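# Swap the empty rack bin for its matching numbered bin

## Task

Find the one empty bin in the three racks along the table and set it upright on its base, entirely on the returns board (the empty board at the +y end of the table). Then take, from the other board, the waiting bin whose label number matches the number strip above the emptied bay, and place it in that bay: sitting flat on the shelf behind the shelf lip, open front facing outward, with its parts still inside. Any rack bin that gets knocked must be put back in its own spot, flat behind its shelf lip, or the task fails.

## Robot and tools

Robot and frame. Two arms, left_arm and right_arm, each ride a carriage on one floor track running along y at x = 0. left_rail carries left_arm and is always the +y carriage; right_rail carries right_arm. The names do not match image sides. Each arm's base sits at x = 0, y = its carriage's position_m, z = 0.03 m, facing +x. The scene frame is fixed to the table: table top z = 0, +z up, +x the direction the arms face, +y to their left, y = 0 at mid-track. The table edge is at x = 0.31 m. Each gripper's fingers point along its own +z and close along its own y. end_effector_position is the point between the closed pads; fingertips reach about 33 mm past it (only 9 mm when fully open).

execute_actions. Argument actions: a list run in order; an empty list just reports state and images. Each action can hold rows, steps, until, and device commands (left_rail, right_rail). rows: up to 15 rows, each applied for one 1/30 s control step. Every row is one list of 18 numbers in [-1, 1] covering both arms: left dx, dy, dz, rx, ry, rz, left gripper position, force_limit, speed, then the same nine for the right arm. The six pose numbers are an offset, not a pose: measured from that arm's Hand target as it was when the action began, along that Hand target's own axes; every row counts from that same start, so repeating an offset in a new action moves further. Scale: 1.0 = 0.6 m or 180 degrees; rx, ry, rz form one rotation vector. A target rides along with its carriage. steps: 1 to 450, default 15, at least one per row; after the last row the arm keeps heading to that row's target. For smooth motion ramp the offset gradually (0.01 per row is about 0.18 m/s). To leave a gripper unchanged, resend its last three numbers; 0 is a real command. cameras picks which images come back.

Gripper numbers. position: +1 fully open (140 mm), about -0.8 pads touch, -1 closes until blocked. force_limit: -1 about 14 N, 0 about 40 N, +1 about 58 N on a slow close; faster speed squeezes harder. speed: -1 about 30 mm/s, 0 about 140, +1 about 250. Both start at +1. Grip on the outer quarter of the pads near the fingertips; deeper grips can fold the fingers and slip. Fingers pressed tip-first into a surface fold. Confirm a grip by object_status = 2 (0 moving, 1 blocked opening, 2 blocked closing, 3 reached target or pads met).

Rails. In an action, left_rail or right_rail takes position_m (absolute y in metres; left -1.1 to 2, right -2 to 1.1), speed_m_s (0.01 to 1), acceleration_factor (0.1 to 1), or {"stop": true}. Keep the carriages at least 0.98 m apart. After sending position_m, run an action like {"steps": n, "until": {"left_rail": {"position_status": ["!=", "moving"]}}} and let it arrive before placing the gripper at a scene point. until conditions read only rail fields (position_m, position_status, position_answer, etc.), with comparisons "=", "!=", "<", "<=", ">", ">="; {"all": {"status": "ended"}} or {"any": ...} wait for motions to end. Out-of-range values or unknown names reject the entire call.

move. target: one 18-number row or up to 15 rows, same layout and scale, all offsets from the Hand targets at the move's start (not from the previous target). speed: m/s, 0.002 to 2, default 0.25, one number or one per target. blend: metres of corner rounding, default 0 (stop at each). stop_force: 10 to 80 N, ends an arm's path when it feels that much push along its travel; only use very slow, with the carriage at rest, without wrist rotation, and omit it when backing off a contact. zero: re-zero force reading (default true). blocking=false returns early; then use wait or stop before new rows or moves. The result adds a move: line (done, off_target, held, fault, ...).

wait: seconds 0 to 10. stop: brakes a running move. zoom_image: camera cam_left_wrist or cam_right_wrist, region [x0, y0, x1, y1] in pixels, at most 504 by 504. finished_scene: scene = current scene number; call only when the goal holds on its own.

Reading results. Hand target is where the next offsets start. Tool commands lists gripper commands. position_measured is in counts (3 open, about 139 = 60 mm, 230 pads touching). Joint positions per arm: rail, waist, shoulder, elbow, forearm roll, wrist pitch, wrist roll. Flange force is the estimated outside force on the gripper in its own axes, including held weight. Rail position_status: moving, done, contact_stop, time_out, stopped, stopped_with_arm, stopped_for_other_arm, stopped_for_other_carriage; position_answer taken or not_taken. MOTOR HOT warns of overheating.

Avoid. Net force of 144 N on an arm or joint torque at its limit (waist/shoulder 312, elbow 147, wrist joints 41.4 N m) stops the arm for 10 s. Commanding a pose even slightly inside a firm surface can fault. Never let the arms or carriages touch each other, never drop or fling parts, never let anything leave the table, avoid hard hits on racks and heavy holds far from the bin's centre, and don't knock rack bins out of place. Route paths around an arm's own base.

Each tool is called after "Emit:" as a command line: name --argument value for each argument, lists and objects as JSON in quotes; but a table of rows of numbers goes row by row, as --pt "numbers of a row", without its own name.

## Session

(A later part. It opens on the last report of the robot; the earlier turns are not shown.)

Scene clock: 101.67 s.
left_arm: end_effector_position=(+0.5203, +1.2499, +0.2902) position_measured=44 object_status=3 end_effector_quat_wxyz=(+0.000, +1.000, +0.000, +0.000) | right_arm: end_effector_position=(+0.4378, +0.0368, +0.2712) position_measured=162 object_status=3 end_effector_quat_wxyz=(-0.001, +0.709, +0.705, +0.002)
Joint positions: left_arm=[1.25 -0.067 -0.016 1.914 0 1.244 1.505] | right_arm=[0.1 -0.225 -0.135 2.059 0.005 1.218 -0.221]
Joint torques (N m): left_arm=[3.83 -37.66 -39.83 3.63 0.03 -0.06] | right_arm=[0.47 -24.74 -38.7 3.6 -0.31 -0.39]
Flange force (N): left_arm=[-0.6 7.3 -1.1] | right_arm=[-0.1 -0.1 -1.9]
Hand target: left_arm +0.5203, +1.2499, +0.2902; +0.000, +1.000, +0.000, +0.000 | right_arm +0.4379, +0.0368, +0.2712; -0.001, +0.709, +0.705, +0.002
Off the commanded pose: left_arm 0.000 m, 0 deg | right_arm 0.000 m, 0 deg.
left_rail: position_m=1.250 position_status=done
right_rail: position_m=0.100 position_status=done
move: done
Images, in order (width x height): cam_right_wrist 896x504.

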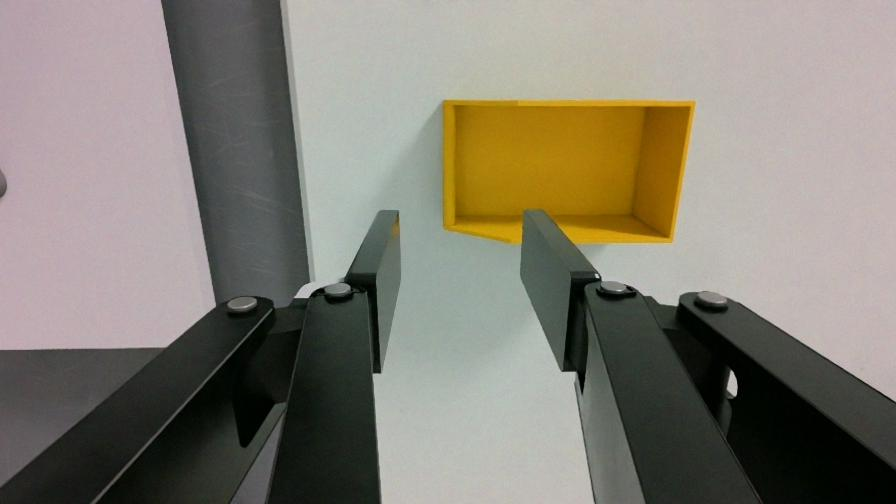

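Emit:
execute_actions --actions '[{"right_rail":{"position_m":-0.437,"acceleration_factor":1},"left_rail":{"position_m":0.65},"steps":450,"until":{"all":{"status":"ended"}}}]' --cameras '["cam_right_wrist"]'

Scene clock: 104.90 s.
left_arm: end_effector_position=(+0.5203, +0.6499, +0.2902) position_measured=44 object_status=3 end_effector_quat_wxyz=(+0.000, +1.000, +0.000, +0.000) | right_arm: end_effector_position=(+0.4379, -0.5002, +0.2712) position_measured=162 object_status=3 end_effector_quat_wxyz=(-0.001, +0.709, +0.705, +0.002)
Joint positions: left_arm=[0.65 -0.067 -0.016 1.914 0 1.244 1.505] | right_arm=[-0.437 -0.225 -0.136 2.059 0.005 1.218 -0.221]
Joint torques (N m): left_arm=[4.23 -37.93 -39.89 3.63 0.02 -0.06] | right_arm=[0.07 -24.83 -39.03 3.67 -0.28 -0.41]
Flange force (N): left_arm=[-0.4 7.9 -0.7] | right_arm=[0.9 -0.1 -1.2]
Hand target: left_arm +0.5203, +0.6499, +0.2902; +0.000, +1.000, +0.000, +0.000 | right_arm +0.4379, -0.5002, +0.2712; -0.001, +0.709, +0.705, +0.002
Tool commands: left_gripper/position=+0.68 left_gripper/force_limit=+0.0 left_gripper/speed=-0.8 right_gripper/position=-0.26 right_gripper/force_limit=+0.3 right_gripper/speed=-1.0
Off the commanded pose: left_arm 0.000 m, 0 deg | right_arm 0.000 m, 0 deg.
left_rail: position_m=0.650 position_status=done
right_rail: position_m=-0.437 position_status=done
Images, in order (width x height): cam_right_wrist 896x504.

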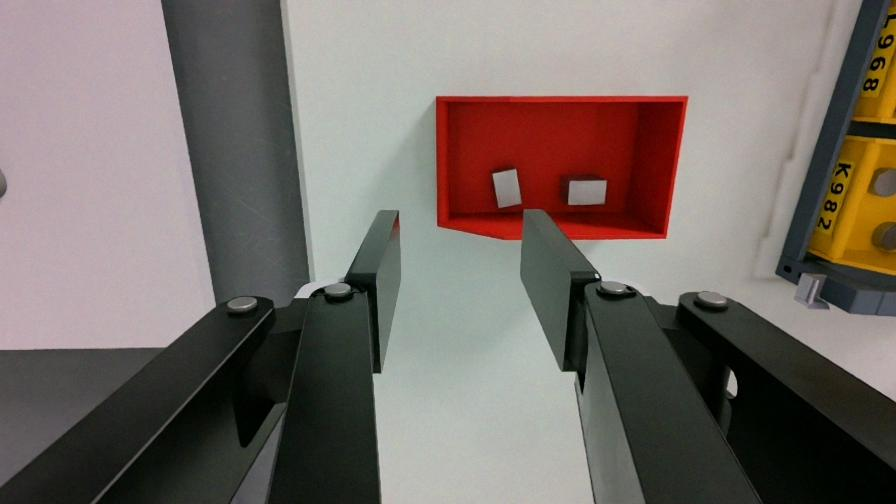

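Emit:
move --pt "0 0 0 0 0 0 0.68 0 -0.8 0.005 -0.0077 0.27 0 0 0 -0.26 0.3 -1" --pt "0 0 0 0 0 0 0.68 0 -0.8 0.005 -0.0077 0.357 0 0 0 -0.26 0.3 -1" --speed '[0.2,0.08]' --cameras '["cam_right_wrist"]'

Scene clock: 107.53 s.
left_arm: end_effector_position=(+0.5203, +0.6499, +0.2902) position_measured=44 object_status=3 end_effector_quat_wxyz=(+0.000, +1.000, +0.000, +0.000) | right_arm: end_effector_position=(+0.4335, -0.4962, +0.0571) position_measured=162 object_status=3 end_effector_quat_wxyz=(-0.001, +0.709, +0.705, +0.002)
Joint positions: left_arm=[0.65 -0.067 -0.016 1.914 0 1.244 1.505] | right_arm=[-0.437 -0.218 0.091 2.304 0.007 0.746 -0.218]
Joint torques (N m): left_arm=[4.06 -37.77 -39.87 3.62 -0.01 -0.08] | right_arm=[0.23 -37.41 -28.63 2.5 -0.35 -0.43]
Flange force (N): left_arm=[-0.5 7.7 -0.9] | right_arm=[0.6 -0.3 -1.2]
Hand target: left_arm +0.5203, +0.6499, +0.2902; +0.000, +1.000, +0.000, +0.000 | right_arm +0.4335, -0.4962, +0.0570; -0.001, +0.709, +0.705, +0.002
Off the commanded pose: left_arm 0.000 m, 0 deg | right_arm 0.000 m, 0 deg.
left_rail: position_m=0.650 position_status=done
right_rail: position_m=-0.437 position_status=done
move: done
Images, in order (width x height): cam_right_wrist 896x504.

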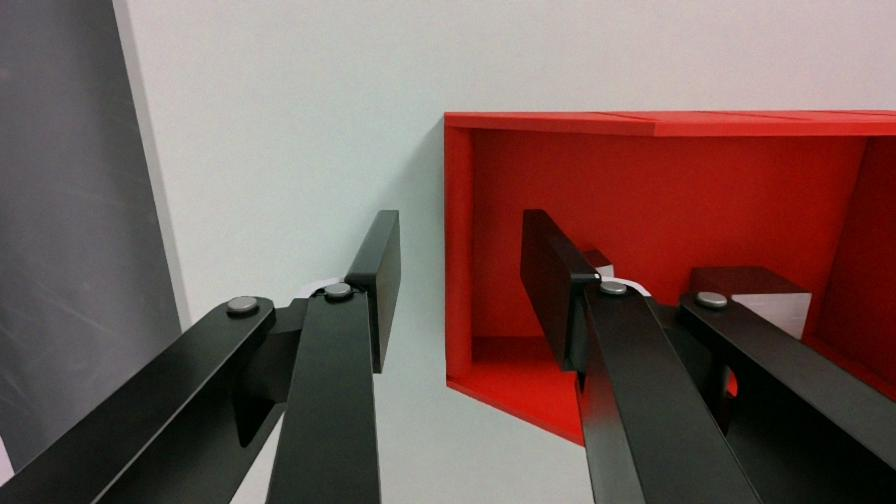

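Emit:
execute_actions --actions '[{"rows":[[0,0,0,0,0,0,0.68,0,-0.8,0,-0.002,0,0,0,0,-0.26,0.3,-1]],"steps":10},{"rows":[[0,0,0,0,0,0,0.68,0,-0.8,0,0,0,0,0,0,-1,0.7,-1]],"steps":75}]' --cameras '[]'

Emit:
move --target '[0,0,0,0,0,0,0.68,0,-0.8,0,0,-0.05,0,0,0,-1,0.7,-1]' --speed 0.04 --cameras '["cam_right_wrist"]'

Scene clock: 111.03 s.
left_arm: end_effector_position=(+0.5203, +0.6499, +0.2902) position_measured=44 object_status=3 end_effector_quat_wxyz=(+0.000, +1.000, +0.000, +0.000) | right_arm: end_effector_position=(+0.4323, -0.4961, +0.0570) position_measured=219 object_status=2 end_effector_quat_wxyz=(-0.001, +0.709, +0.705, +0.002)
Joint positions: left_arm=[0.65 -0.067 -0.016 1.914 0 1.244 1.505] | right_arm=[-0.437 -0.219 0.089 2.306 0.007 0.746 -0.219]
Joint torques (N m): left_arm=[4 -37.74 -39.78 3.62 0.01 -0.08] | right_arm=[0.34 -29.67 -23.09 2.86 -1 -0.29]
Flange force (N): left_arm=[-0.3 7.6 -1.3] | right_arm=[0.3 -2.0 -19.6]
Flange force at the end of the 1st action (N): left_arm=[-0.9 8.4 -1.0] | right_arm=[0.4 0.4 0.0]
Hand target: left_arm +0.5203, +0.6499, +0.2902; +0.000, +1.000, +0.000, +0.000 | right_arm +0.4323, -0.4961, +0.0570; -0.001, +0.709, +0.705, +0.002
Off the commanded pose: left_arm 0.000 m, 0 deg | right_arm 0.000 m, 0 deg.
left_rail: position_m=0.650 position_status=done
right_rail: position_m=-0.437 position_status=done
No camera images: "cameras" was empty.

Scene clock: 112.03 s.
left_arm: end_effector_position=(+0.5203, +0.6499, +0.2902) position_measured=44 object_status=3 end_effector_quat_wxyz=(+0.000, +1.000, +0.000, +0.000) | right_arm: end_effector_position=(+0.4323, -0.4963, +0.0870) position_measured=219 object_status=2 end_effector_quat_wxyz=(-0.001, +0.709, +0.705, +0.002)
Joint positions: left_arm=[0.65 -0.067 -0.016 1.914 0 1.244 1.505] | right_arm=[-0.437 -0.219 0.044 2.281 0.007 0.817 -0.218]
Joint torques (N m): left_arm=[4.07 -37.78 -39.93 3.66 0.05 -0.05] | right_arm=[0.31 -36.46 -31.83 2.76 -0.5 -0.45]
Flange force (N): left_arm=[-0.8 7.6 -0.8] | right_arm=[0.4 0.2 2.3]
Hand target: left_arm +0.5203, +0.6499, +0.2902; +0.000, +1.000, +0.000, +0.000 | right_arm +0.4323, -0.4963, +0.0870; -0.001, +0.709, +0.705, +0.002
Off the commanded pose: left_arm 0.000 m, 0 deg | right_arm 0.000 m, 0 deg.
left_rail: position_m=0.650 position_status=done
right_rail: position_m=-0.437 position_status=done
move: done
Images, in order (width x height): cam_right_wrist 896x504.

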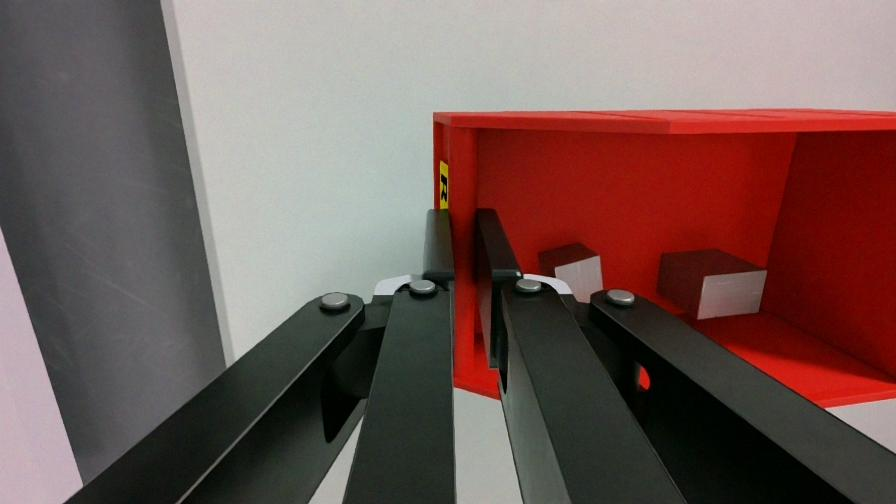

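Emit:
move --target '[0,0,0,0,0,0,0.68,0,-0.8,0,0,-0.05,0,0,0,-1,0.7,-1]' --speed 0.04 --cameras '["cam_right_wrist"]'

Scene clock: 113.33 s.
left_arm: end_effector_position=(+0.5203, +0.6499, +0.2902) position_measured=44 object_status=3 end_effector_quat_wxyz=(+0.000, +1.000, +0.000, +0.000) | right_arm: end_effector_position=(+0.4322, -0.4964, +0.1170) position_measured=219 object_status=2 end_effector_quat_wxyz=(-0.001, +0.709, +0.705, +0.002)
Joint positions: left_arm=[0.65 -0.067 -0.016 1.914 0 1.244 1.505] | right_arm=[-0.437 -0.22 0.002 2.252 0.006 0.887 -0.218]
Joint torques (N m): left_arm=[4.47 -37.93 -39.84 3.65 0.04 -0.07] | right_arm=[0.21 -33.84 -33.42 2.95 -0.29 -0.45]
Flange force (N): left_arm=[-0.3 8.5 -0.8] | right_arm=[0.5 0.7 1.7]
Hand target: left_arm +0.5203, +0.6499, +0.2902; +0.000, +1.000, +0.000, +0.000 | right_arm +0.4323, -0.4964, +0.1170; -0.001, +0.709, +0.705, +0.002
Off the commanded pose: left_arm 0.000 m, 0 deg | right_arm 0.000 m, 0 deg.
left_rail: position_m=0.650 position_status=done
right_rail: position_m=-0.437 position_status=done
move: done
Images, in order (width x height): cam_right_wrist 896x504.

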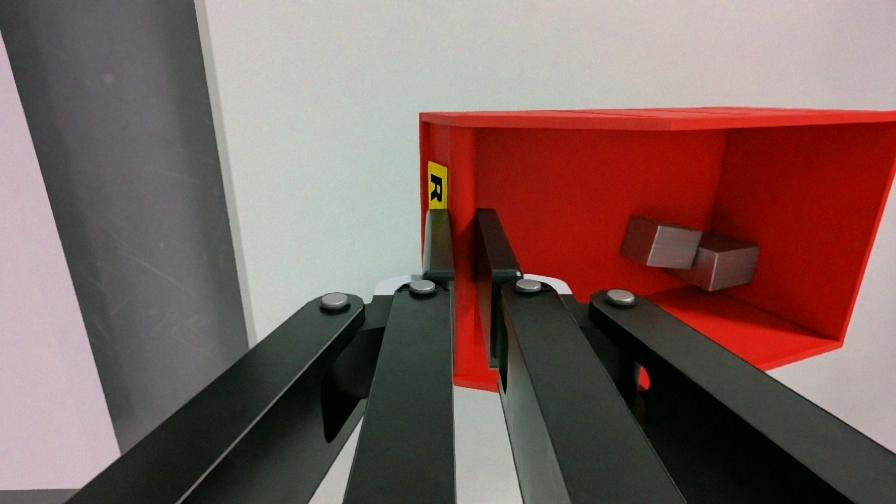

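Emit:
move --target '[0,0,0,0,0,0,0.68,0,-0.8,0,0,0.0985,0,0,0,-1,0.7,-1]' --speed 0.05 --cameras '["cam_right_wrist"]'

Emit:
execute_actions --actions '[{"rows":[[0,0,0,0,0,0,0.68,0,-0.8,0,0,0,0,0,0,-0.26,0.3,-1]],"steps":45}]' --cameras '["cam_right_wrist"]'

Scene clock: 115.67 s.
left_arm: end_effector_position=(+0.5203, +0.6499, +0.2902) position_measured=44 object_status=3 end_effector_quat_wxyz=(+0.000, +1.000, +0.000, +0.000) | right_arm: end_effector_position=(+0.4323, -0.4961, +0.0579) position_measured=219 object_status=2 end_effector_quat_wxyz=(-0.001, +0.709, +0.705, +0.002)
Joint positions: left_arm=[0.65 -0.067 -0.016 1.914 0 1.244 1.505] | right_arm=[-0.437 -0.219 0.088 2.305 0.007 0.748 -0.219]
Joint torques (N m): left_arm=[4.04 -37.59 -39.94 3.65 0.02 -0.07] | right_arm=[0.69 -36.91 -28.97 2.56 -0.59 -0.48]
Flange force (N): left_arm=[-0.9 7.6 -1.0] | right_arm=[-0.3 -1.3 -2.1]
Hand target: left_arm +0.5203, +0.6499, +0.2902; +0.000, +1.000, +0.000, +0.000 | right_arm +0.4323, -0.4961, +0.0579; -0.001, +0.709, +0.705, +0.002
Off the commanded pose: left_arm 0.000 m, 0 deg | right_arm 0.000 m, 0 deg.
left_rail: position_m=0.650 position_status=done
right_rail: position_m=-0.437 position_status=done
move: done
Images, in order (width x height): cam_right_wrist 896x504.

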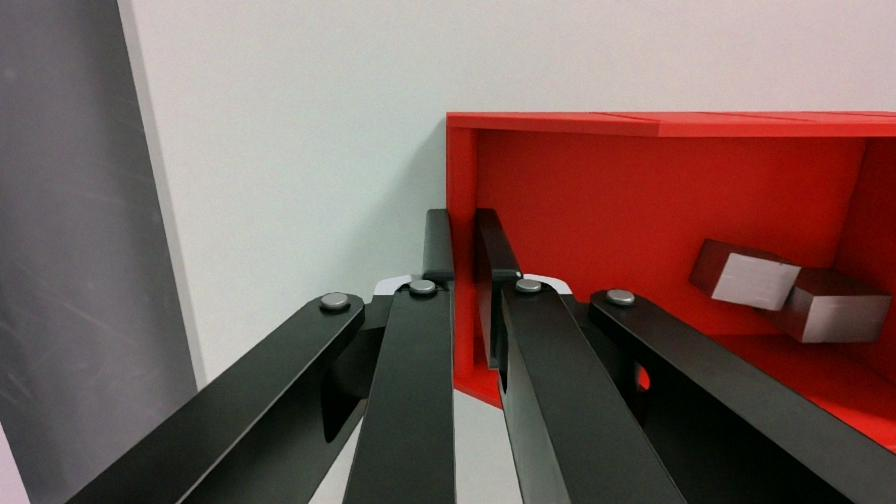

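Scene clock: 117.37 s.
left_arm: end_effector_position=(+0.5203, +0.6499, +0.2902) position_measured=44 object_status=3 end_effector_quat_wxyz=(+0.000, +1.000, +0.000, +0.000) | right_arm: end_effector_position=(+0.4323, -0.4961, +0.0579) position_measured=162 object_status=3 end_effector_quat_wxyz=(-0.001, +0.709, +0.705, +0.002)
Joint positions: left_arm=[0.65 -0.067 -0.016 1.914 0 1.244 1.505] | right_arm=[-0.437 -0.219 0.088 2.305 0.007 0.748 -0.219]
Joint torques (N m): left_arm=[4.2 -37.67 -40.01 3.64 0 -0.03] | right_arm=[0.14 -37.24 -28.71 2.49 -0.31 -0.45]
Flange force (N): left_arm=[-1.1 7.9 -0.9] | right_arm=[0.7 0.1 -1.2]
Hand target: left_arm +0.5203, +0.6499, +0.2902; +0.000, +1.000, +0.000, +0.000 | right_arm +0.4323, -0.4961, +0.0579; -0.001, +0.709, +0.705, +0.002
Off the commanded pose: left_arm 0.000 m, 0 deg | right_arm 0.000 m, 0 deg.
left_rail: position_m=0.650 position_status=done
right_rail: position_m=-0.437 position_status=done
Images, in order (width x height): cam_right_wrist 896x504.

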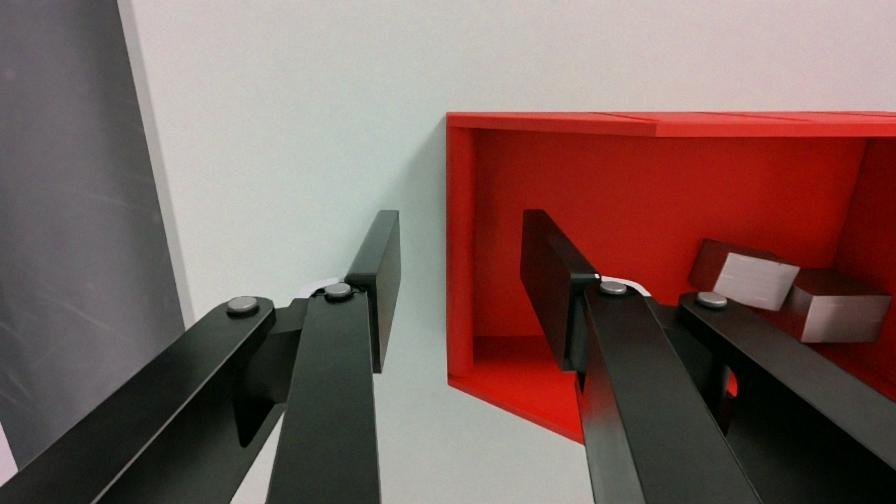

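Emit:
move --target '[0,0,0,0,0,0,0.68,0,-0.8,0,0,-0.25,0,0,0,-0.26,0.3,-1]' --speed 0.25 --cameras '[]'

Emit:
move --target '[0,0,0,0,0,0,0.68,0,-0.8,0,0.043,0,0,0,0.4985,0.68,0,0]' --speed 0.5 --cameras '["cam_right_wrist"]'

Scene clock: 120.20 s.
left_arm: end_effector_position=(+0.5203, +0.6499, +0.2902) position_measured=44 object_status=3 end_effector_quat_wxyz=(+0.000, +1.000, +0.000, +0.000) | right_arm: end_effector_position=(+0.4321, -0.4969, +0.2079) position_measured=162 object_status=3 end_effector_quat_wxyz=(-0.001, +0.709, +0.705, +0.002)
Joint positions: left_arm=[0.65 -0.067 -0.016 1.914 0 1.244 1.505] | right_arm=[-0.437 -0.221 -0.098 2.151 0.006 1.089 -0.218]
Joint torques (N m): left_arm=[3.86 -37.81 -39.99 3.68 0.01 -0.04] | right_arm=[-0.21 -27.02 -37.11 3.42 -0.32 -0.38]
Flange force (N): left_arm=[-0.6 7.3 -0.8] | right_arm=[1.2 0.9 -0.5]
Hand target: left_arm +0.5203, +0.6499, +0.2902; +0.000, +1.000, +0.000, +0.000 | right_arm +0.4321, -0.4969, +0.2079; -0.001, +0.709, +0.705, +0.002
Off the commanded pose: left_arm 0.000 m, 0 deg | right_arm 0.000 m, 0 deg.
left_rail: position_m=0.650 position_status=done
right_rail: position_m=-0.437 position_status=done
move: done
No camera images: "cameras" was empty.

Scene clock: 122.27 s.
left_arm: end_effector_position=(+0.5203, +0.6499, +0.2902) position_measured=44 object_status=3 end_effector_quat_wxyz=(+0.000, +1.000, +0.000, +0.000) | right_arm: end_effector_position=(+0.4579, -0.4970, +0.2080) position_measured=44 object_status=3 end_effector_quat_wxyz=(-0.002, +1.000, +0.000, +0.001)
Joint positions: left_arm=[0.65 -0.067 -0.016 1.914 0 1.244 1.505] | right_arm=[-0.437 -0.209 -0.055 2.112 0.006 1.085 1.36]
Joint torques (N m): left_arm=[4.19 -37.99 -39.83 3.6 -0.03 -0.03] | right_arm=[0.37 -31.2 -36.86 3.43 -0.53 -0.45]
Flange force (N): left_arm=[-0.2 8.0 -0.9] | right_arm=[0.3 -0.2 -1.5]
Hand target: left_arm +0.5203, +0.6499, +0.2902; +0.000, +1.000, +0.000, +0.000 | right_arm +0.4579, -0.4970, +0.2080; -0.002, +1.000, +0.000, +0.001
Off the commanded pose: left_arm 0.000 m, 0 deg | right_arm 0.000 m, 0 deg.
left_rail: position_m=0.650 position_status=done
right_rail: position_m=-0.437 position_status=done
move: done
Images, in order (width x height): cam_right_wrist 896x504.

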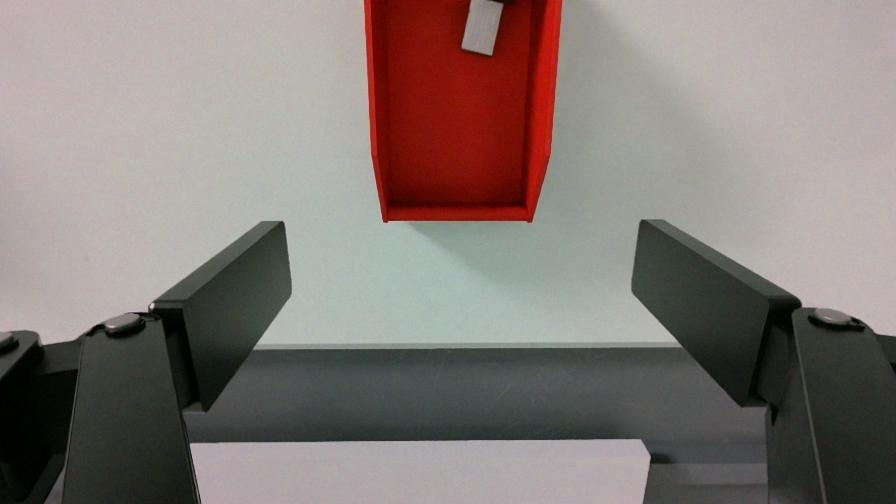

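Emit:
move --pt "0 0 0 0 0 0 0.68 0 -0.8 0 0.002 0.16 0 0 0 0.68 0 0" --pt "0 0 0 0 0 0 0.68 0 -0.8 0 0.002 0.23 0 0 0 0.68 0 0" --speed '[0.2,0.08]' --cameras '["cam_right_wrist"]'

Scene clock: 124.30 s.
left_arm: end_effector_position=(+0.5203, +0.6499, +0.2902) position_measured=44 object_status=3 end_effector_quat_wxyz=(+0.000, +1.000, +0.000, +0.000) | right_arm: end_effector_position=(+0.4581, -0.4975, +0.0700) position_measured=44 object_status=3 end_effector_quat_wxyz=(-0.002, +1.000, +0.000, +0.001)
Joint positions: left_arm=[0.65 -0.067 -0.016 1.914 0 1.244 1.505] | right_arm=[-0.437 -0.21 0.107 2.252 0.007 0.782 1.357]
Joint torques (N m): left_arm=[4.28 -37.94 -39.85 3.62 0.03 -0.08] | right_arm=[0.12 -40.48 -29.65 2.58 -0.34 -0.41]
Flange force (N): left_arm=[-0.3 8.0 -0.9] | right_arm=[0.3 -0.7 -0.4]
Hand target: left_arm +0.5203, +0.6499, +0.2902; +0.000, +1.000, +0.000, +0.000 | right_arm +0.4581, -0.4976, +0.0700; -0.002, +1.000, +0.000, +0.001
Off the commanded pose: left_arm 0.000 m, 0 deg | right_arm 0.000 m, 0 deg.
left_rail: position_m=0.650 position_status=done
right_rail: position_m=-0.437 position_status=done
move: done
Images, in order (width x height): cam_right_wrist 896x504.

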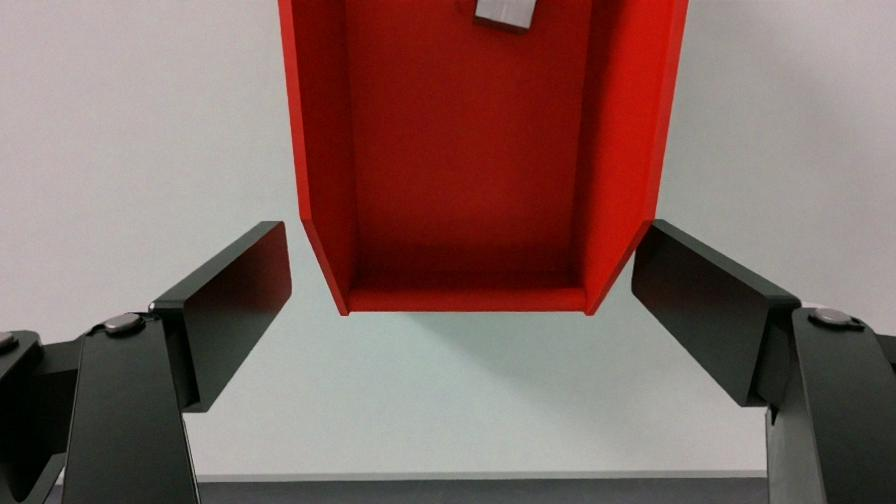

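Emit:
execute_actions --actions '[{"rows":[[0,0,0,0,0,0,0.68,0,-0.8,0,0.0045,0,0,0,0,0.68,0,0]],"steps":15},{"rows":[[0,0,0,0,0,0,0.68,0,-0.8,0,0,0,0,0,0,-1,0.3,-1]],"steps":50}]' --cameras '["cam_right_wrist"]'

Emit:
move --target '[0,0,0,0,0,0,0.68,0,-0.8,0,0,-0.05,0,0,0,-1,0.3,-1]' --speed 0.04 --cameras '["cam_right_wrist"]'

Scene clock: 127.17 s.
left_arm: end_effector_position=(+0.5203, +0.6499, +0.2902) position_measured=44 object_status=3 end_effector_quat_wxyz=(+0.000, +1.000, +0.000, +0.000) | right_arm: end_effector_position=(+0.4581, -0.5003, +0.0700) position_measured=78 object_status=2 end_effector_quat_wxyz=(-0.002, +1.000, +0.000, +0.001)
Joint positions: left_arm=[0.65 -0.067 -0.016 1.914 0 1.244 1.505] | right_arm=[-0.437 -0.215 0.108 2.251 0.007 0.782 1.351]
Joint torques (N m): left_arm=[4.19 -37.88 -39.88 3.66 0.01 -0.08] | right_arm=[0.34 -28.93 -23.8 2.08 -2.45 -0.76]
Flange force (N): left_arm=[-0.4 8.1 -0.8] | right_arm=[-6.1 -2.0 -27.6]
Flange force at the end of the 1st action (N): left_arm=[-0.5 7.8 -1.0] | right_arm=[0.3 -0.3 -1.3]
Hand target: left_arm +0.5203, +0.6499, +0.2902; +0.000, +1.000, +0.000, +0.000 | right_arm +0.4581, -0.5003, +0.0699; -0.002, +1.000, +0.000, +0.001
Off the commanded pose: left_arm 0.000 m, 0 deg | right_arm 0.000 m, 0 deg.
left_rail: position_m=0.650 position_status=done
right_rail: position_m=-0.437 position_status=done
Images, in order (width x height): cam_right_wrist 896x504.

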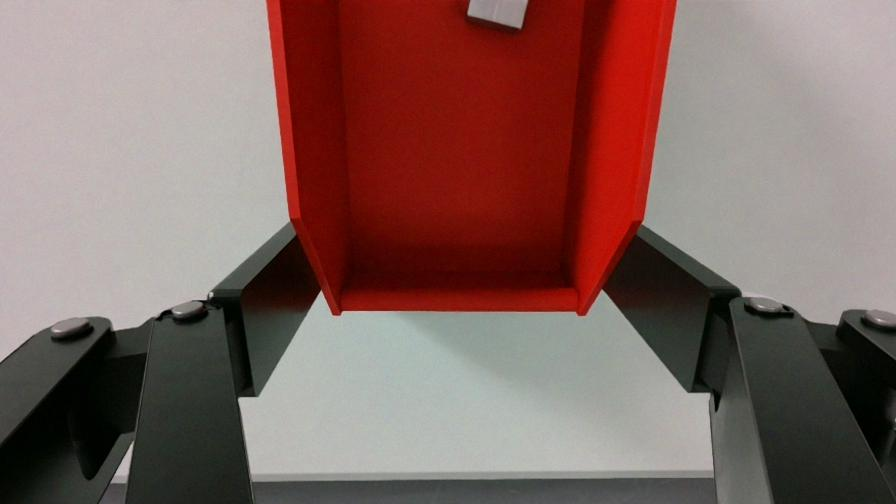

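Scene clock: 128.17 s.
left_arm: end_effector_position=(+0.5203, +0.6499, +0.2902) position_measured=44 object_status=3 end_effector_quat_wxyz=(+0.000, +1.000, +0.000, +0.000) | right_arm: end_effector_position=(+0.4581, -0.5004, +0.0999) position_measured=78 object_status=2 end_effector_quat_wxyz=(-0.002, +1.000, +0.000, +0.001)
Joint positions: left_arm=[0.65 -0.067 -0.016 1.914 0 1.244 1.505] | right_arm=[-0.437 -0.216 0.066 2.225 0.007 0.85 1.351]
Joint torques (N m): left_arm=[4.08 -37.92 -39.89 3.66 0.02 -0.03] | right_arm=[-0.09 -40.12 -33.2 2.86 -0.7 -0.41]
Flange force (N): left_arm=[-0.4 7.7 -0.7] | right_arm=[0.5 -1.1 2.7]
Hand target: left_arm +0.5203, +0.6499, +0.2902; +0.000, +1.000, +0.000, +0.000 | right_arm +0.4581, -0.5004, +0.0999; -0.002, +1.000, +0.000, +0.001
Off the commanded pose: left_arm 0.000 m, 0 deg | right_arm 0.000 m, 0 deg.
left_rail: position_m=0.650 position_status=done
right_rail: position_m=-0.437 position_status=done
move: done
Images, in order (width x height): cam_right_wrist 896x504.

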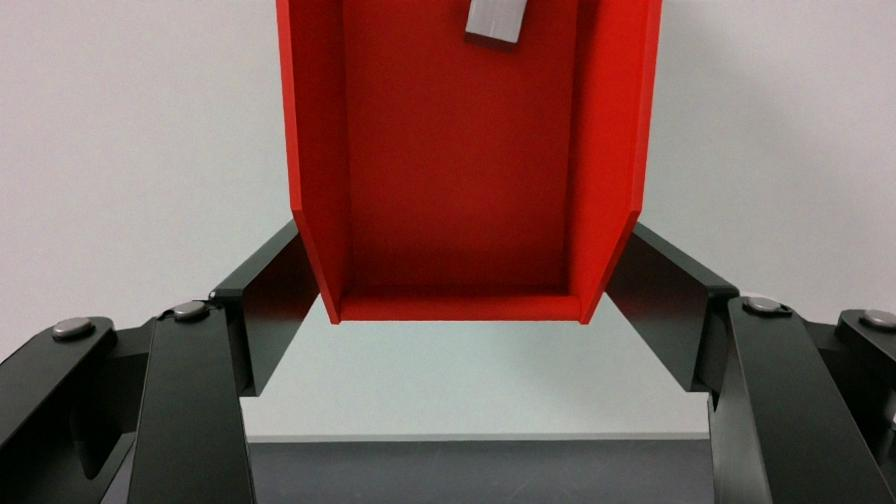

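Emit:
move --target '[0,0,0,0,0,0,0.68,0,-0.8,0,0,-0.05,0,0,0,-1,0.3,-1]' --speed 0.04 --cameras '["cam_right_wrist"]'

Scene clock: 129.37 s.
left_arm: end_effector_position=(+0.5203, +0.6499, +0.2902) position_measured=44 object_status=3 end_effector_quat_wxyz=(+0.000, +1.000, +0.000, +0.000) | right_arm: end_effector_position=(+0.4580, -0.5005, +0.1299) position_measured=78 object_status=2 end_effector_quat_wxyz=(-0.002, +1.000, +0.000, +0.001)
Joint positions: left_arm=[0.65 -0.067 -0.016 1.914 0 1.244 1.505] | right_arm=[-0.437 -0.216 0.028 2.197 0.006 0.917 1.352]
Joint torques (N m): left_arm=[4.01 -37.59 -39.87 3.64 -0.01 -0.05] | right_arm=[0.08 -37.53 -35.11 3 -0.71 -0.42]
Flange force (N): left_arm=[-0.8 7.7 -1.1] | right_arm=[-0.4 -0.9 2.0]
Hand target: left_arm +0.5203, +0.6499, +0.2902; +0.000, +1.000, +0.000, +0.000 | right_arm +0.4580, -0.5005, +0.1299; -0.002, +1.000, +0.000, +0.001
Off the commanded pose: left_arm 0.000 m, 0 deg | right_arm 0.000 m, 0 deg.
left_rail: position_m=0.650 position_status=done
right_rail: position_m=-0.437 position_status=done
move: done
Images, in order (width x height): cam_right_wrist 896x504.

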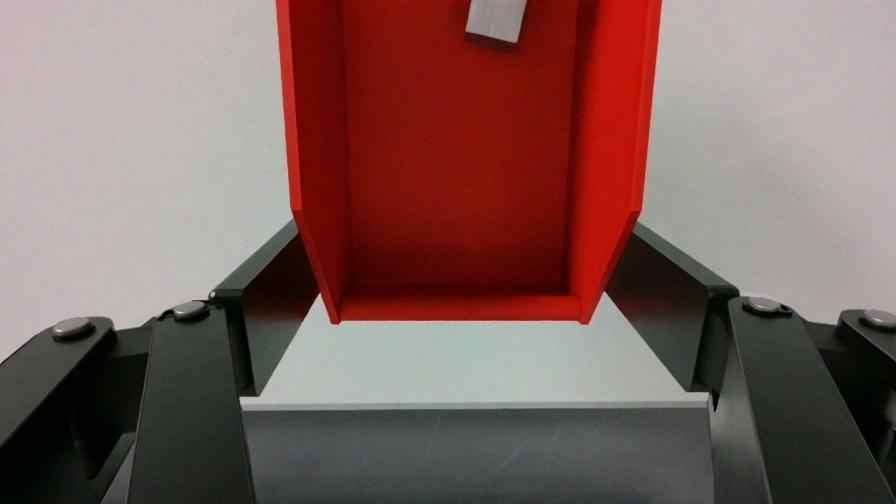

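Emit:
move --target '[0,0,0,0,0,0,0.68,0,-0.8,0,0,-0.12,0,0,0,-1,0.3,-1]' --speed 0.15 --cameras '[]'

Emit:
execute_actions --actions '[{"right_rail":{"position_m":-2.0,"acceleration_factor":0.5},"steps":450,"until":{"all":{"status":"ended"}}}]' --cameras '["cam_right_wrist"]'

Scene clock: 131.77 s.
left_arm: end_effector_position=(+0.5203, +0.6499, +0.2902) position_measured=44 object_status=3 end_effector_quat_wxyz=(+0.000, +1.000, +0.000, +0.000) | right_arm: end_effector_position=(+0.4579, -0.5009, +0.2019) position_measured=78 object_status=2 end_effector_quat_wxyz=(-0.002, +1.000, +0.000, +0.001)
Joint positions: left_arm=[0.65 -0.067 -0.016 1.914 0 1.244 1.505] | right_arm=[-0.437 -0.217 -0.048 2.118 0.006 1.072 1.352]
Joint torques (N m): left_arm=[3.99 -37.61 -39.9 3.66 0.01 -0.08] | right_arm=[0.33 -33.39 -38.61 3.37 -0.68 -0.42]
Flange force (N): left_arm=[-1.0 7.3 -1.0] | right_arm=[0.3 -0.2 2.4]
Hand target: left_arm +0.5203, +0.6499, +0.2902; +0.000, +1.000, +0.000, +0.000 | right_arm +0.4579, -0.5009, +0.2019; -0.002, +1.000, +0.000, +0.001
Off the commanded pose: left_arm 0.000 m, 0 deg | right_arm 0.000 m, 0 deg.
left_rail: position_m=0.650 position_status=done
right_rail: position_m=-0.437 position_status=done
move: done
No camera images: "cameras" was empty.

Scene clock: 136.17 s.
left_arm: end_effector_position=(+0.5203, +0.6499, +0.2902) position_measured=44 object_status=3 end_effector_quat_wxyz=(+0.000, +1.000, +0.000, +0.000) | right_arm: end_effector_position=(+0.4579, -2.0639, +0.2019) position_measured=78 object_status=2 end_effector_quat_wxyz=(-0.002, +1.000, +0.000, +0.001)
Joint positions: left_arm=[0.65 -0.067 -0.016 1.914 0 1.244 1.505] | right_arm=[-2 -0.217 -0.049 2.118 0.006 1.072 1.352]
Joint torques (N m): left_arm=[4.11 -37.81 -39.87 3.63 0.03 -0.06] | right_arm=[0.35 -33.18 -38.64 3.38 -0.66 -0.37]
Flange force (N): left_arm=[-0.6 7.7 -0.8] | right_arm=[-0.2 -0.1 1.9]
Hand target: left_arm +0.5203, +0.6499, +0.2902; +0.000, +1.000, +0.000, +0.000 | right_arm +0.4579, -2.0639, +0.2019; -0.002, +1.000, +0.000, +0.001
Tool commands: left_gripper/position=+0.68 left_gripper/force_limit=+0.0 left_gripper/speed=-0.8 right_gripper/position=-1.0 right_gripper/force_limit=+0.3 right_gripper/speed=-1.0
Off the commanded pose: left_arm 0.000 m, 0 deg | right_arm 0.000 m, 0 deg.
left_rail: position_m=0.650 position_status=done
right_rail: position_m=-2.000 position_status=done
Images, in order (width x height): cam_right_wrist 896x504.

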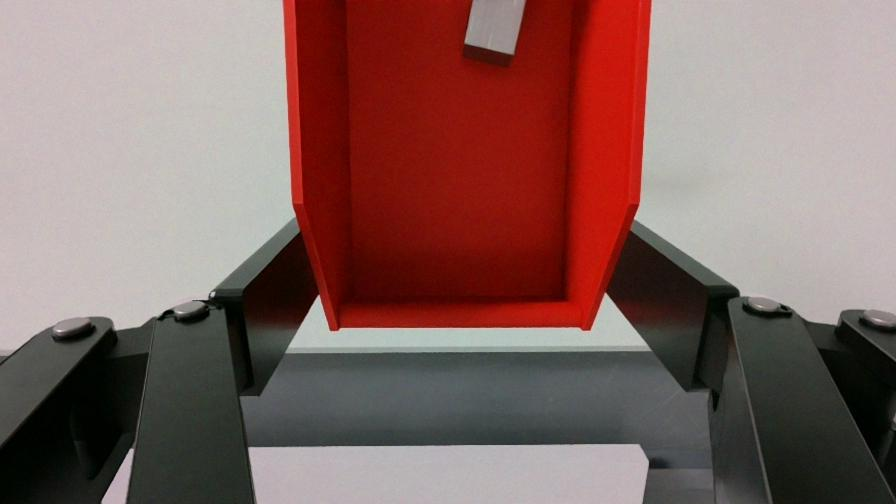

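Emit:
move --pt "0 0 0 0 0 0 0.68 0 -0.8 0.2 0.0043 0.03 0 -0.011 0 -0.98 1 -1" --pt "0 0 0 0 0 0 0.68 0 -0.8 0.4033 0.0043 0.12 0 -0.011 0 -0.98 1 -1" --speed 0.1 --cameras '["cam_right_wrist"]'

Scene clock: 139.77 s.
left_arm: end_effector_position=(+0.5203, +0.6499, +0.2902) position_measured=44 object_status=3 end_effector_quat_wxyz=(+0.000, +1.000, +0.000, +0.000) | right_arm: end_effector_position=(+0.7000, -2.0663, +0.1303) position_measured=79 object_status=2 end_effector_quat_wxyz=(-0.002, +1.000, +0.000, -0.017)
Joint positions: left_arm=[0.65 -0.067 -0.016 1.914 0 1.244 1.505] | right_arm=[-2 -0.144 0.393 1.729 0 1.053 1.428]
Joint torques (N m): left_arm=[4.21 -37.75 -39.85 3.62 0 -0.05] | right_arm=[0.59 -77.29 -37.44 3.26 -0.52 -0.47]
Flange force (N): left_arm=[-0.5 8.2 -0.9] | right_arm=[0.3 0.1 2.5]
Hand target: left_arm +0.5203, +0.6499, +0.2902; +0.000, +1.000, +0.000, +0.000 | right_arm +0.7000, -2.0663, +0.1303; -0.002, +1.000, +0.000, -0.017
Off the commanded pose: left_arm 0.000 m, 0 deg | right_arm 0.000 m, 0 deg.
left_rail: position_m=0.650 position_status=done
right_rail: position_m=-2.000 position_status=done
move: done
Images, in order (width x height): cam_right_wrist 896x504.

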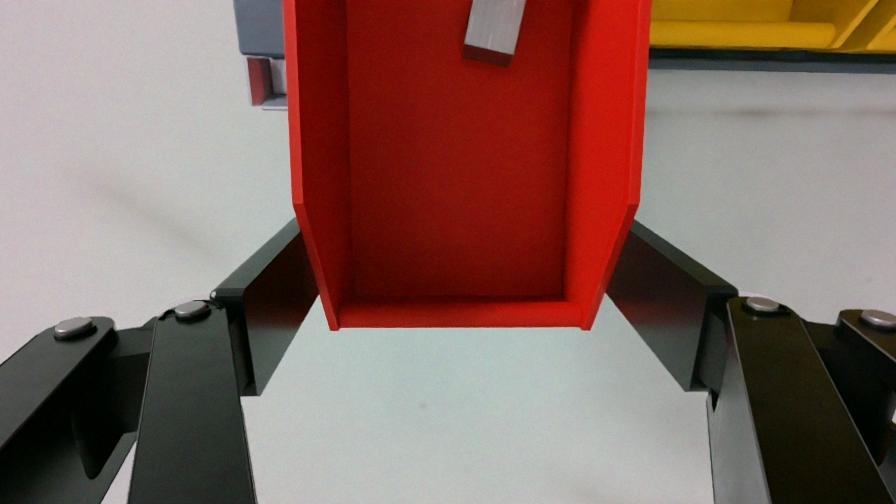

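Emit:
move --target '[0,0,0,0,0,0,0.68,0,-0.8,0,0,0.058,0,0,0,-0.98,1,-1]' --speed 0.012 --stop_force 10 --cameras '["cam_right_wrist"]'

Scene clock: 142.47 s.
left_arm: end_effector_position=(+0.5203, +0.6499, +0.2902) position_measured=44 object_status=3 end_effector_quat_wxyz=(+0.000, +1.000, +0.000, +0.000) | right_arm: end_effector_position=(+0.6993, -2.0662, +0.1073) position_measured=79 object_status=2 end_effector_quat_wxyz=(-0.002, +1.000, +0.000, -0.017)
Joint positions: left_arm=[0.65 -0.067 -0.016 1.914 0 1.244 1.505] | right_arm=[-2 -0.144 0.412 1.749 0 1.014 1.428]
Joint torques (N m): left_arm=[3.95 -37.79 -39.92 3.62 0 -0.07] | right_arm=[0.79 -69.13 -30.86 2.93 -0.59 -0.44]
Flange force (N): left_arm=[-0.6 7.6 -0.9] | right_arm=[-0.8 0.2 -10.5]
Hand target: left_arm +0.5203, +0.6499, +0.2902; +0.000, +1.000, +0.000, +0.000 | right_arm +0.6993, -2.0662, +0.1073; -0.002, +1.000, +0.000, -0.017 (not the last commanded pose)
Off the commanded pose: left_arm 0.000 m, 0 deg | right_arm 0.012 m, 0 deg.
left_rail: position_m=0.650 position_status=done
right_rail: position_m=-2.000 position_status=done
move: contact (right_arm)
Images, in order (width x height): cam_right_wrist 896x504.

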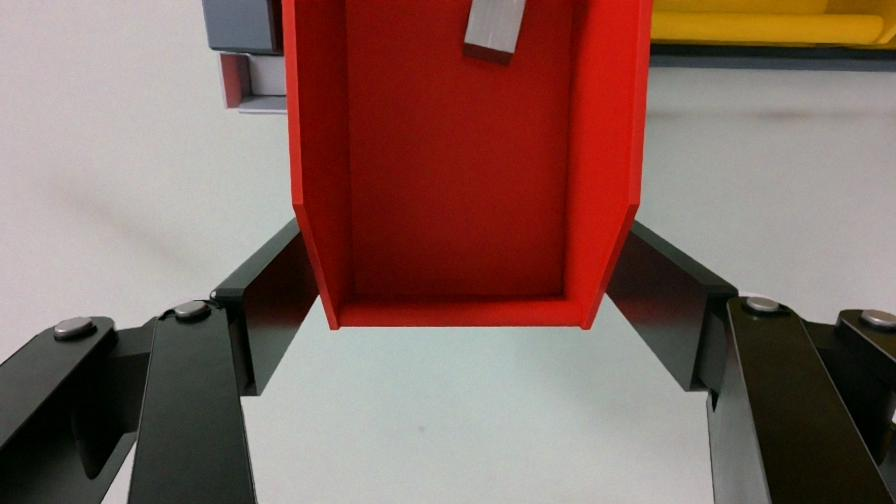

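Emit:
move --target '[0,0,0,0,0,0,0.68,0,-0.8,0,0,-0.003,0,0,0,-0.98,1,-1]' --speed 0.02 --cameras '[]'

Emit:
move --target '[0,0,0,0,0,0,0.68,0,-0.8,0.037,0,0.0065,0,0,0,-0.98,1,-1]' --speed 0.015 --stop_force 12 --cameras '["cam_right_wrist"]'

Scene clock: 143.67 s.
left_arm: end_effector_position=(+0.5203, +0.6499, +0.2902) position_measured=44 object_status=3 end_effector_quat_wxyz=(+0.000, +1.000, +0.000, +0.000) | right_arm: end_effector_position=(+0.6994, -2.0662, +0.1091) position_measured=79 object_status=2 end_effector_quat_wxyz=(-0.002, +1.000, +0.000, -0.017)
Joint positions: left_arm=[0.65 -0.067 -0.016 1.914 0 1.244 1.505] | right_arm=[-2 -0.144 0.41 1.747 0 1.017 1.428]
Joint torques (N m): left_arm=[4.55 -37.87 -39.73 3.6 0.01 -0.06] | right_arm=[0.34 -77.87 -36.55 3.11 -0.54 -0.43]
Flange force (N): left_arm=[-0.3 8.6 -1.0] | right_arm=[-0.4 -0.4 2.2]
Hand target: left_arm +0.5203, +0.6499, +0.2902; +0.000, +1.000, +0.000, +0.000 | right_arm +0.6994, -2.0662, +0.1091; -0.002, +1.000, +0.000, -0.017
Off the commanded pose: left_arm 0.000 m, 0 deg | right_arm 0.000 m, 0 deg.
left_rail: position_m=0.650 position_status=done
right_rail: position_m=-2.000 position_status=done
move: done
No camera images: "cameras" was empty.

Scene clock: 145.80 s.
left_arm: end_effector_position=(+0.5203, +0.6499, +0.2902) position_measured=44 object_status=3 end_effector_quat_wxyz=(+0.000, +1.000, +0.000, +0.000) | right_arm: end_effector_position=(+0.7214, -2.0662, +0.1045) position_measured=79 object_status=2 end_effector_quat_wxyz=(-0.002, +1.000, +0.000, -0.017)
Joint positions: left_arm=[0.65 -0.067 -0.016 1.914 0 1.244 1.505] | right_arm=[-2 -0.139 0.444 1.704 0 1.026 1.432]
Joint torques (N m): left_arm=[4.1 -37.74 -39.8 3.66 -0.01 -0.03] | right_arm=[0.66 -75.13 -34.37 3.13 -1.06 -0.36]
Flange force (N): left_arm=[-0.5 7.7 -1.2] | right_arm=[-3.6 -0.2 -6.4]
Hand target: left_arm +0.5203, +0.6499, +0.2902; +0.000, +1.000, +0.000, +0.000 | right_arm +0.7214, -2.0662, +0.1045; -0.002, +1.000, +0.000, -0.017
Off the commanded pose: left_arm 0.000 m, 0 deg | right_arm 0.000 m, 0 deg.
left_rail: position_m=0.650 position_status=done
right_rail: position_m=-2.000 position_status=done
move: done
Images, in order (width x height): cam_right_wrist 896x504.

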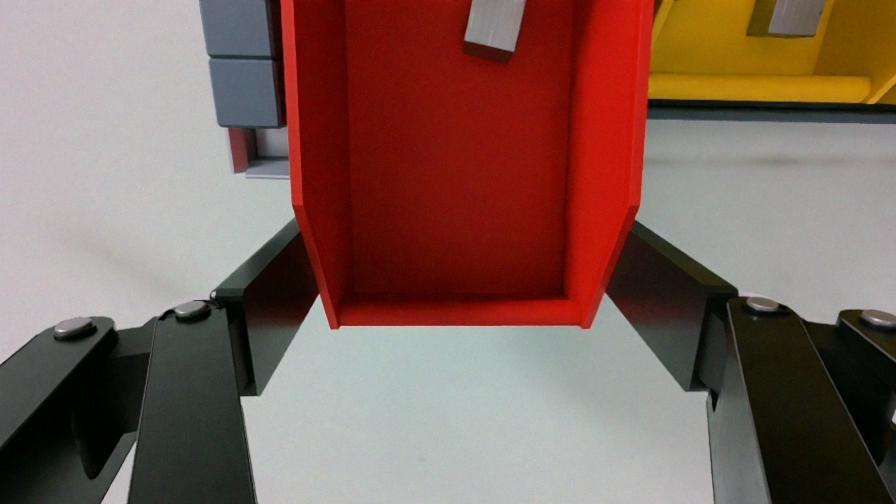

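Emit:
execute_actions --actions '[{"rows":[[0,0,0,0,0,0,0.68,0,-0.8,0,0,-0.001,0,0,0,0.72,0,-1]],"steps":35}]' --cameras '["cam_right_wrist"]'

Emit:
move --target '[0,0,0,0,0,0,0.68,0,-0.8,-0.05,0,-0.2,0,0,0,0.72,0,-1]' --speed 0.15 --cameras '["cam_right_wrist"]'

Scene clock: 147.53 s.
left_arm: end_effector_position=(+0.5203, +0.6499, +0.2902) position_measured=44 object_status=3 end_effector_quat_wxyz=(+0.000, +1.000, +0.000, +0.000) | right_arm: end_effector_position=(+0.7215, -2.0662, +0.1051) position_measured=39 object_status=3 end_effector_quat_wxyz=(-0.002, +1.000, +0.000, -0.017)
Joint positions: left_arm=[0.65 -0.067 -0.016 1.914 0 1.244 1.505] | right_arm=[-2 -0.139 0.444 1.704 0 1.027 1.432]
Joint torques (N m): left_arm=[4.13 -37.68 -39.84 3.63 0 -0.07] | right_arm=[0.29 -79.16 -35.06 3.17 -0.27 -0.43]
Flange force (N): left_arm=[-0.6 7.9 -1.0] | right_arm=[0.5 -0.3 -0.4]
Hand target: left_arm +0.5203, +0.6499, +0.2902; +0.000, +1.000, +0.000, +0.000 | right_arm +0.7215, -2.0662, +0.1051; -0.002, +1.000, +0.000, -0.017
Off the commanded pose: left_arm 0.000 m, 0 deg | right_arm 0.000 m, 0 deg.
left_rail: position_m=0.650 position_status=done
right_rail: position_m=-2.000 position_status=done
Images, in order (width x height): cam_right_wrist 896x504.

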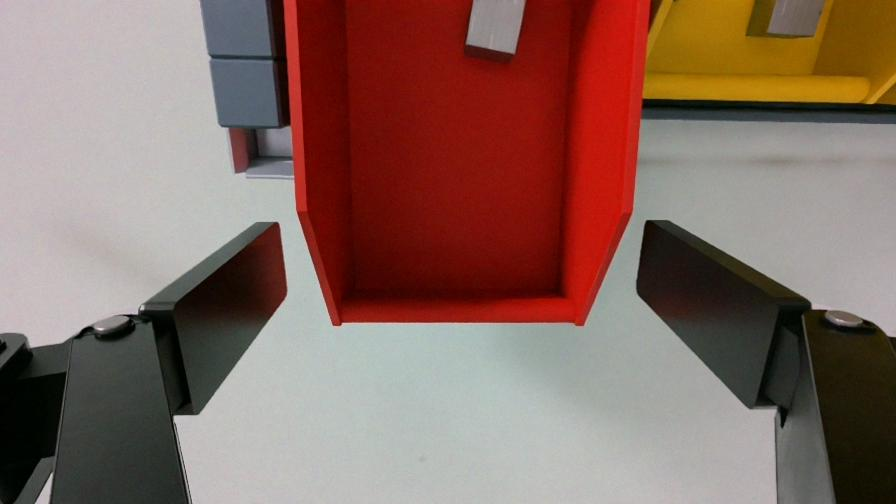

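Scene clock: 148.70 s.
left_arm: end_effector_position=(+0.5203, +0.6499, +0.2902) position_measured=44 object_status=3 end_effector_quat_wxyz=(+0.000, +1.000, +0.000, +0.000) | right_arm: end_effector_position=(+0.6954, -2.0668, +0.2259) position_measured=39 object_status=3 end_effector_quat_wxyz=(-0.002, +1.000, +0.000, -0.017)
Joint positions: left_arm=[0.65 -0.067 -0.016 1.914 0 1.244 1.505] | right_arm=[-2 -0.145 0.315 1.648 0 1.212 1.426]
Joint torques (N m): left_arm=[3.83 -37.77 -39.92 3.61 0.01 -0.07] | right_arm=[0.79 -70.56 -38.47 3.47 -0.24 -0.4]
Flange force (N): left_arm=[-0.6 7.2 -1.0] | right_arm=[0.3 0.3 -0.5]
Hand target: left_arm +0.5203, +0.6499, +0.2902; +0.000, +1.000, +0.000, +0.000 | right_arm +0.6954, -2.0668, +0.2260; -0.002, +1.000, +0.000, -0.017
Off the commanded pose: left_arm 0.000 m, 0 deg | right_arm 0.000 m, 0 deg.
left_rail: position_m=0.650 position_status=done
right_rail: position_m=-2.000 position_status=done
move: done
Images, in order (width x height): cam_right_wrist 896x504.

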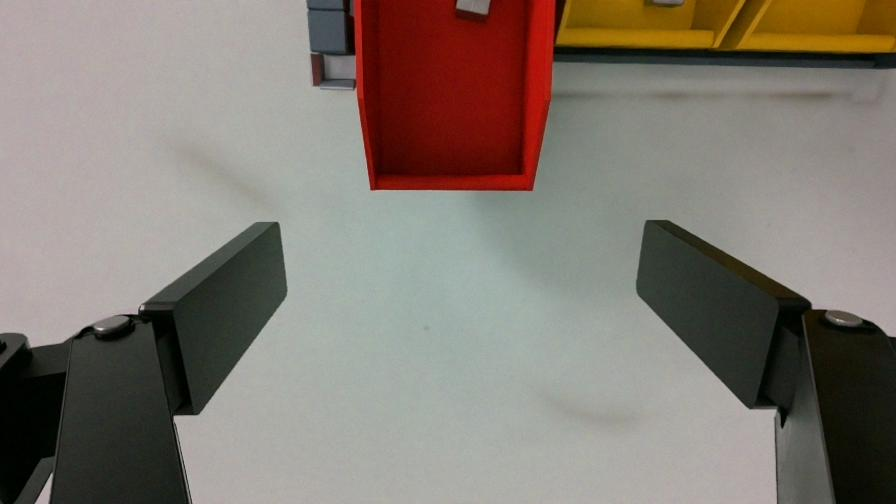

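Emit:
move --target '[0,0,0,0,0,0,0.68,0,-0.8,0.015,0,-0.0,0,0.011,0,-0.26,0,0]' --speed 0.2 --cameras '[]'

Emit:
move --target '[0,0,0,0,0,0,0.68,0,-0.8,0,0,0.0,0,0,-0.5,-0.26,0,0]' --speed 0.6 --cameras '[]'

Emit:
move --target '[0,0,0,0,0,0,0.68,0,-0.8,0,0.006,0.06,0.0611,0,0,-0.26,0,0]' --speed 0.2 --cameras '["cam_right_wrist"]'

Scene clock: 150.10 s.
left_arm: end_effector_position=(+0.5203, +0.6499, +0.2902) position_measured=44 object_status=3 end_effector_quat_wxyz=(+0.000, +1.000, +0.000, +0.000) | right_arm: end_effector_position=(+0.7044, -2.0668, +0.2257) position_measured=162 object_status=0 end_effector_quat_wxyz=(-0.002, +1.000, +0.000, +0.001)
Joint positions: left_arm=[0.65 -0.067 -0.016 1.914 0 1.244 1.505] | right_arm=[-2 -0.146 0.312 1.653 0.005 1.176 1.424]
Joint torques (N m): left_arm=[4.18 -37.69 -39.93 3.63 -0.01 -0.04] | right_arm=[0.29 -70.33 -38.56 3.54 -0.34 -0.38]
Flange force (N): left_arm=[-0.9 7.9 -0.8] | right_arm=[0.6 -0.3 -0.3]
Hand target: left_arm +0.5203, +0.6499, +0.2902; +0.000, +1.000, +0.000, +0.000 | right_arm +0.7044, -2.0668, +0.2257; -0.002, +1.000, +0.000, +0.001
Off the commanded pose: left_arm 0.000 m, 0 deg | right_arm 0.000 m, 0 deg.
left_rail: position_m=0.650 position_status=done
right_rail: position_m=-2.000 position_status=done
move: done
No camera images: "cameras" was empty.

Scene clock: 151.97 s.
left_arm: end_effector_position=(+0.5203, +0.6499, +0.2902) position_measured=44 object_status=3 end_effector_quat_wxyz=(+0.000, +1.000, +0.000, +0.000) | right_arm: end_effector_position=(+0.7044, -2.0668, +0.2257) position_measured=162 object_status=3 end_effector_quat_wxyz=(-0.001, +0.707, +0.707, +0.002)
Joint positions: left_arm=[0.65 -0.067 -0.016 1.914 0 1.244 1.505] | right_arm=[-2 -0.146 0.312 1.653 0.005 1.176 -0.147]
Joint torques (N m): left_arm=[3.92 -38.04 -39.84 3.65 0.02 -0.12] | right_arm=[0.37 -69.93 -38.28 3.61 -0.3 -0.33]
Flange force (N): left_arm=[0.1 7.5 -0.9] | right_arm=[0.1 0.6 -1.2]
Hand target: left_arm +0.5203, +0.6499, +0.2902; +0.000, +1.000, +0.000, +0.000 | right_arm +0.7044, -2.0668, +0.2257; -0.001, +0.707, +0.707, +0.002
Off the commanded pose: left_arm 0.000 m, 0 deg | right_arm 0.000 m, 0 deg.
left_rail: position_m=0.650 position_status=done
right_rail: position_m=-2.000 position_status=done
move: done
No camera images: "cameras" was empty.

Scene clock: 152.80 s.
left_arm: end_effector_position=(+0.5203, +0.6499, +0.2902) position_measured=44 object_status=3 end_effector_quat_wxyz=(+0.000, +1.000, +0.000, +0.000) | right_arm: end_effector_position=(+0.7081, -2.0666, +0.1897) position_measured=162 object_status=3 end_effector_quat_wxyz=(-0.069, +0.704, +0.704, -0.065)
Joint positions: left_arm=[0.65 -0.067 -0.016 1.914 0 1.244 1.505] | right_arm=[-2 -0.133 0.438 1.553 -0.021 1.34 -0.126]
Joint torques (N m): left_arm=[4.14 -37.73 -40.01 3.61 -0.03 -0.09] | right_arm=[0.37 -81.28 -37.37 3.48 0.24 -0.44]
Flange force (N): left_arm=[-0.9 7.8 -0.8] | right_arm=[0.2 1.1 -1.1]
Hand target: left_arm +0.5203, +0.6499, +0.2902; +0.000, +1.000, +0.000, +0.000 | right_arm +0.7081, -2.0666, +0.1897; -0.069, +0.704, +0.704, -0.066
Off the commanded pose: left_arm 0.000 m, 0 deg | right_arm 0.000 m, 0 deg.
left_rail: position_m=0.650 position_status=done
right_rail: position_m=-2.000 position_status=done
move: done
Images, in order (width x height): cam_right_wrist 896x504.

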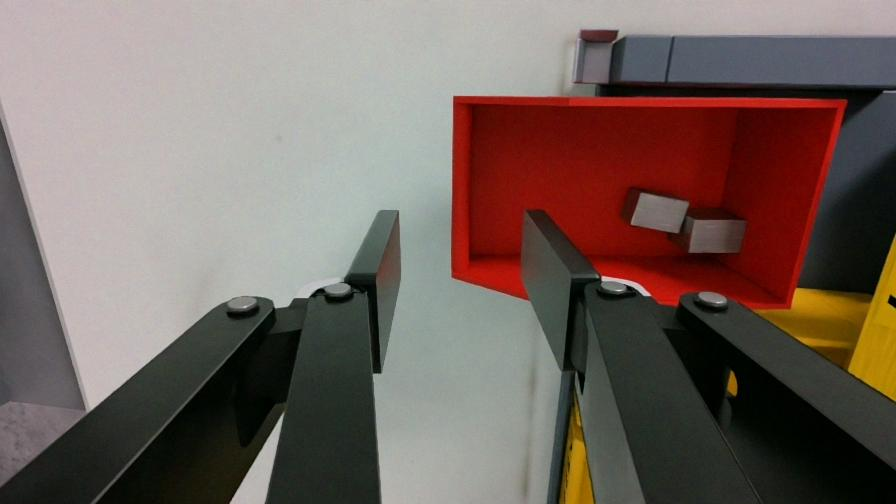

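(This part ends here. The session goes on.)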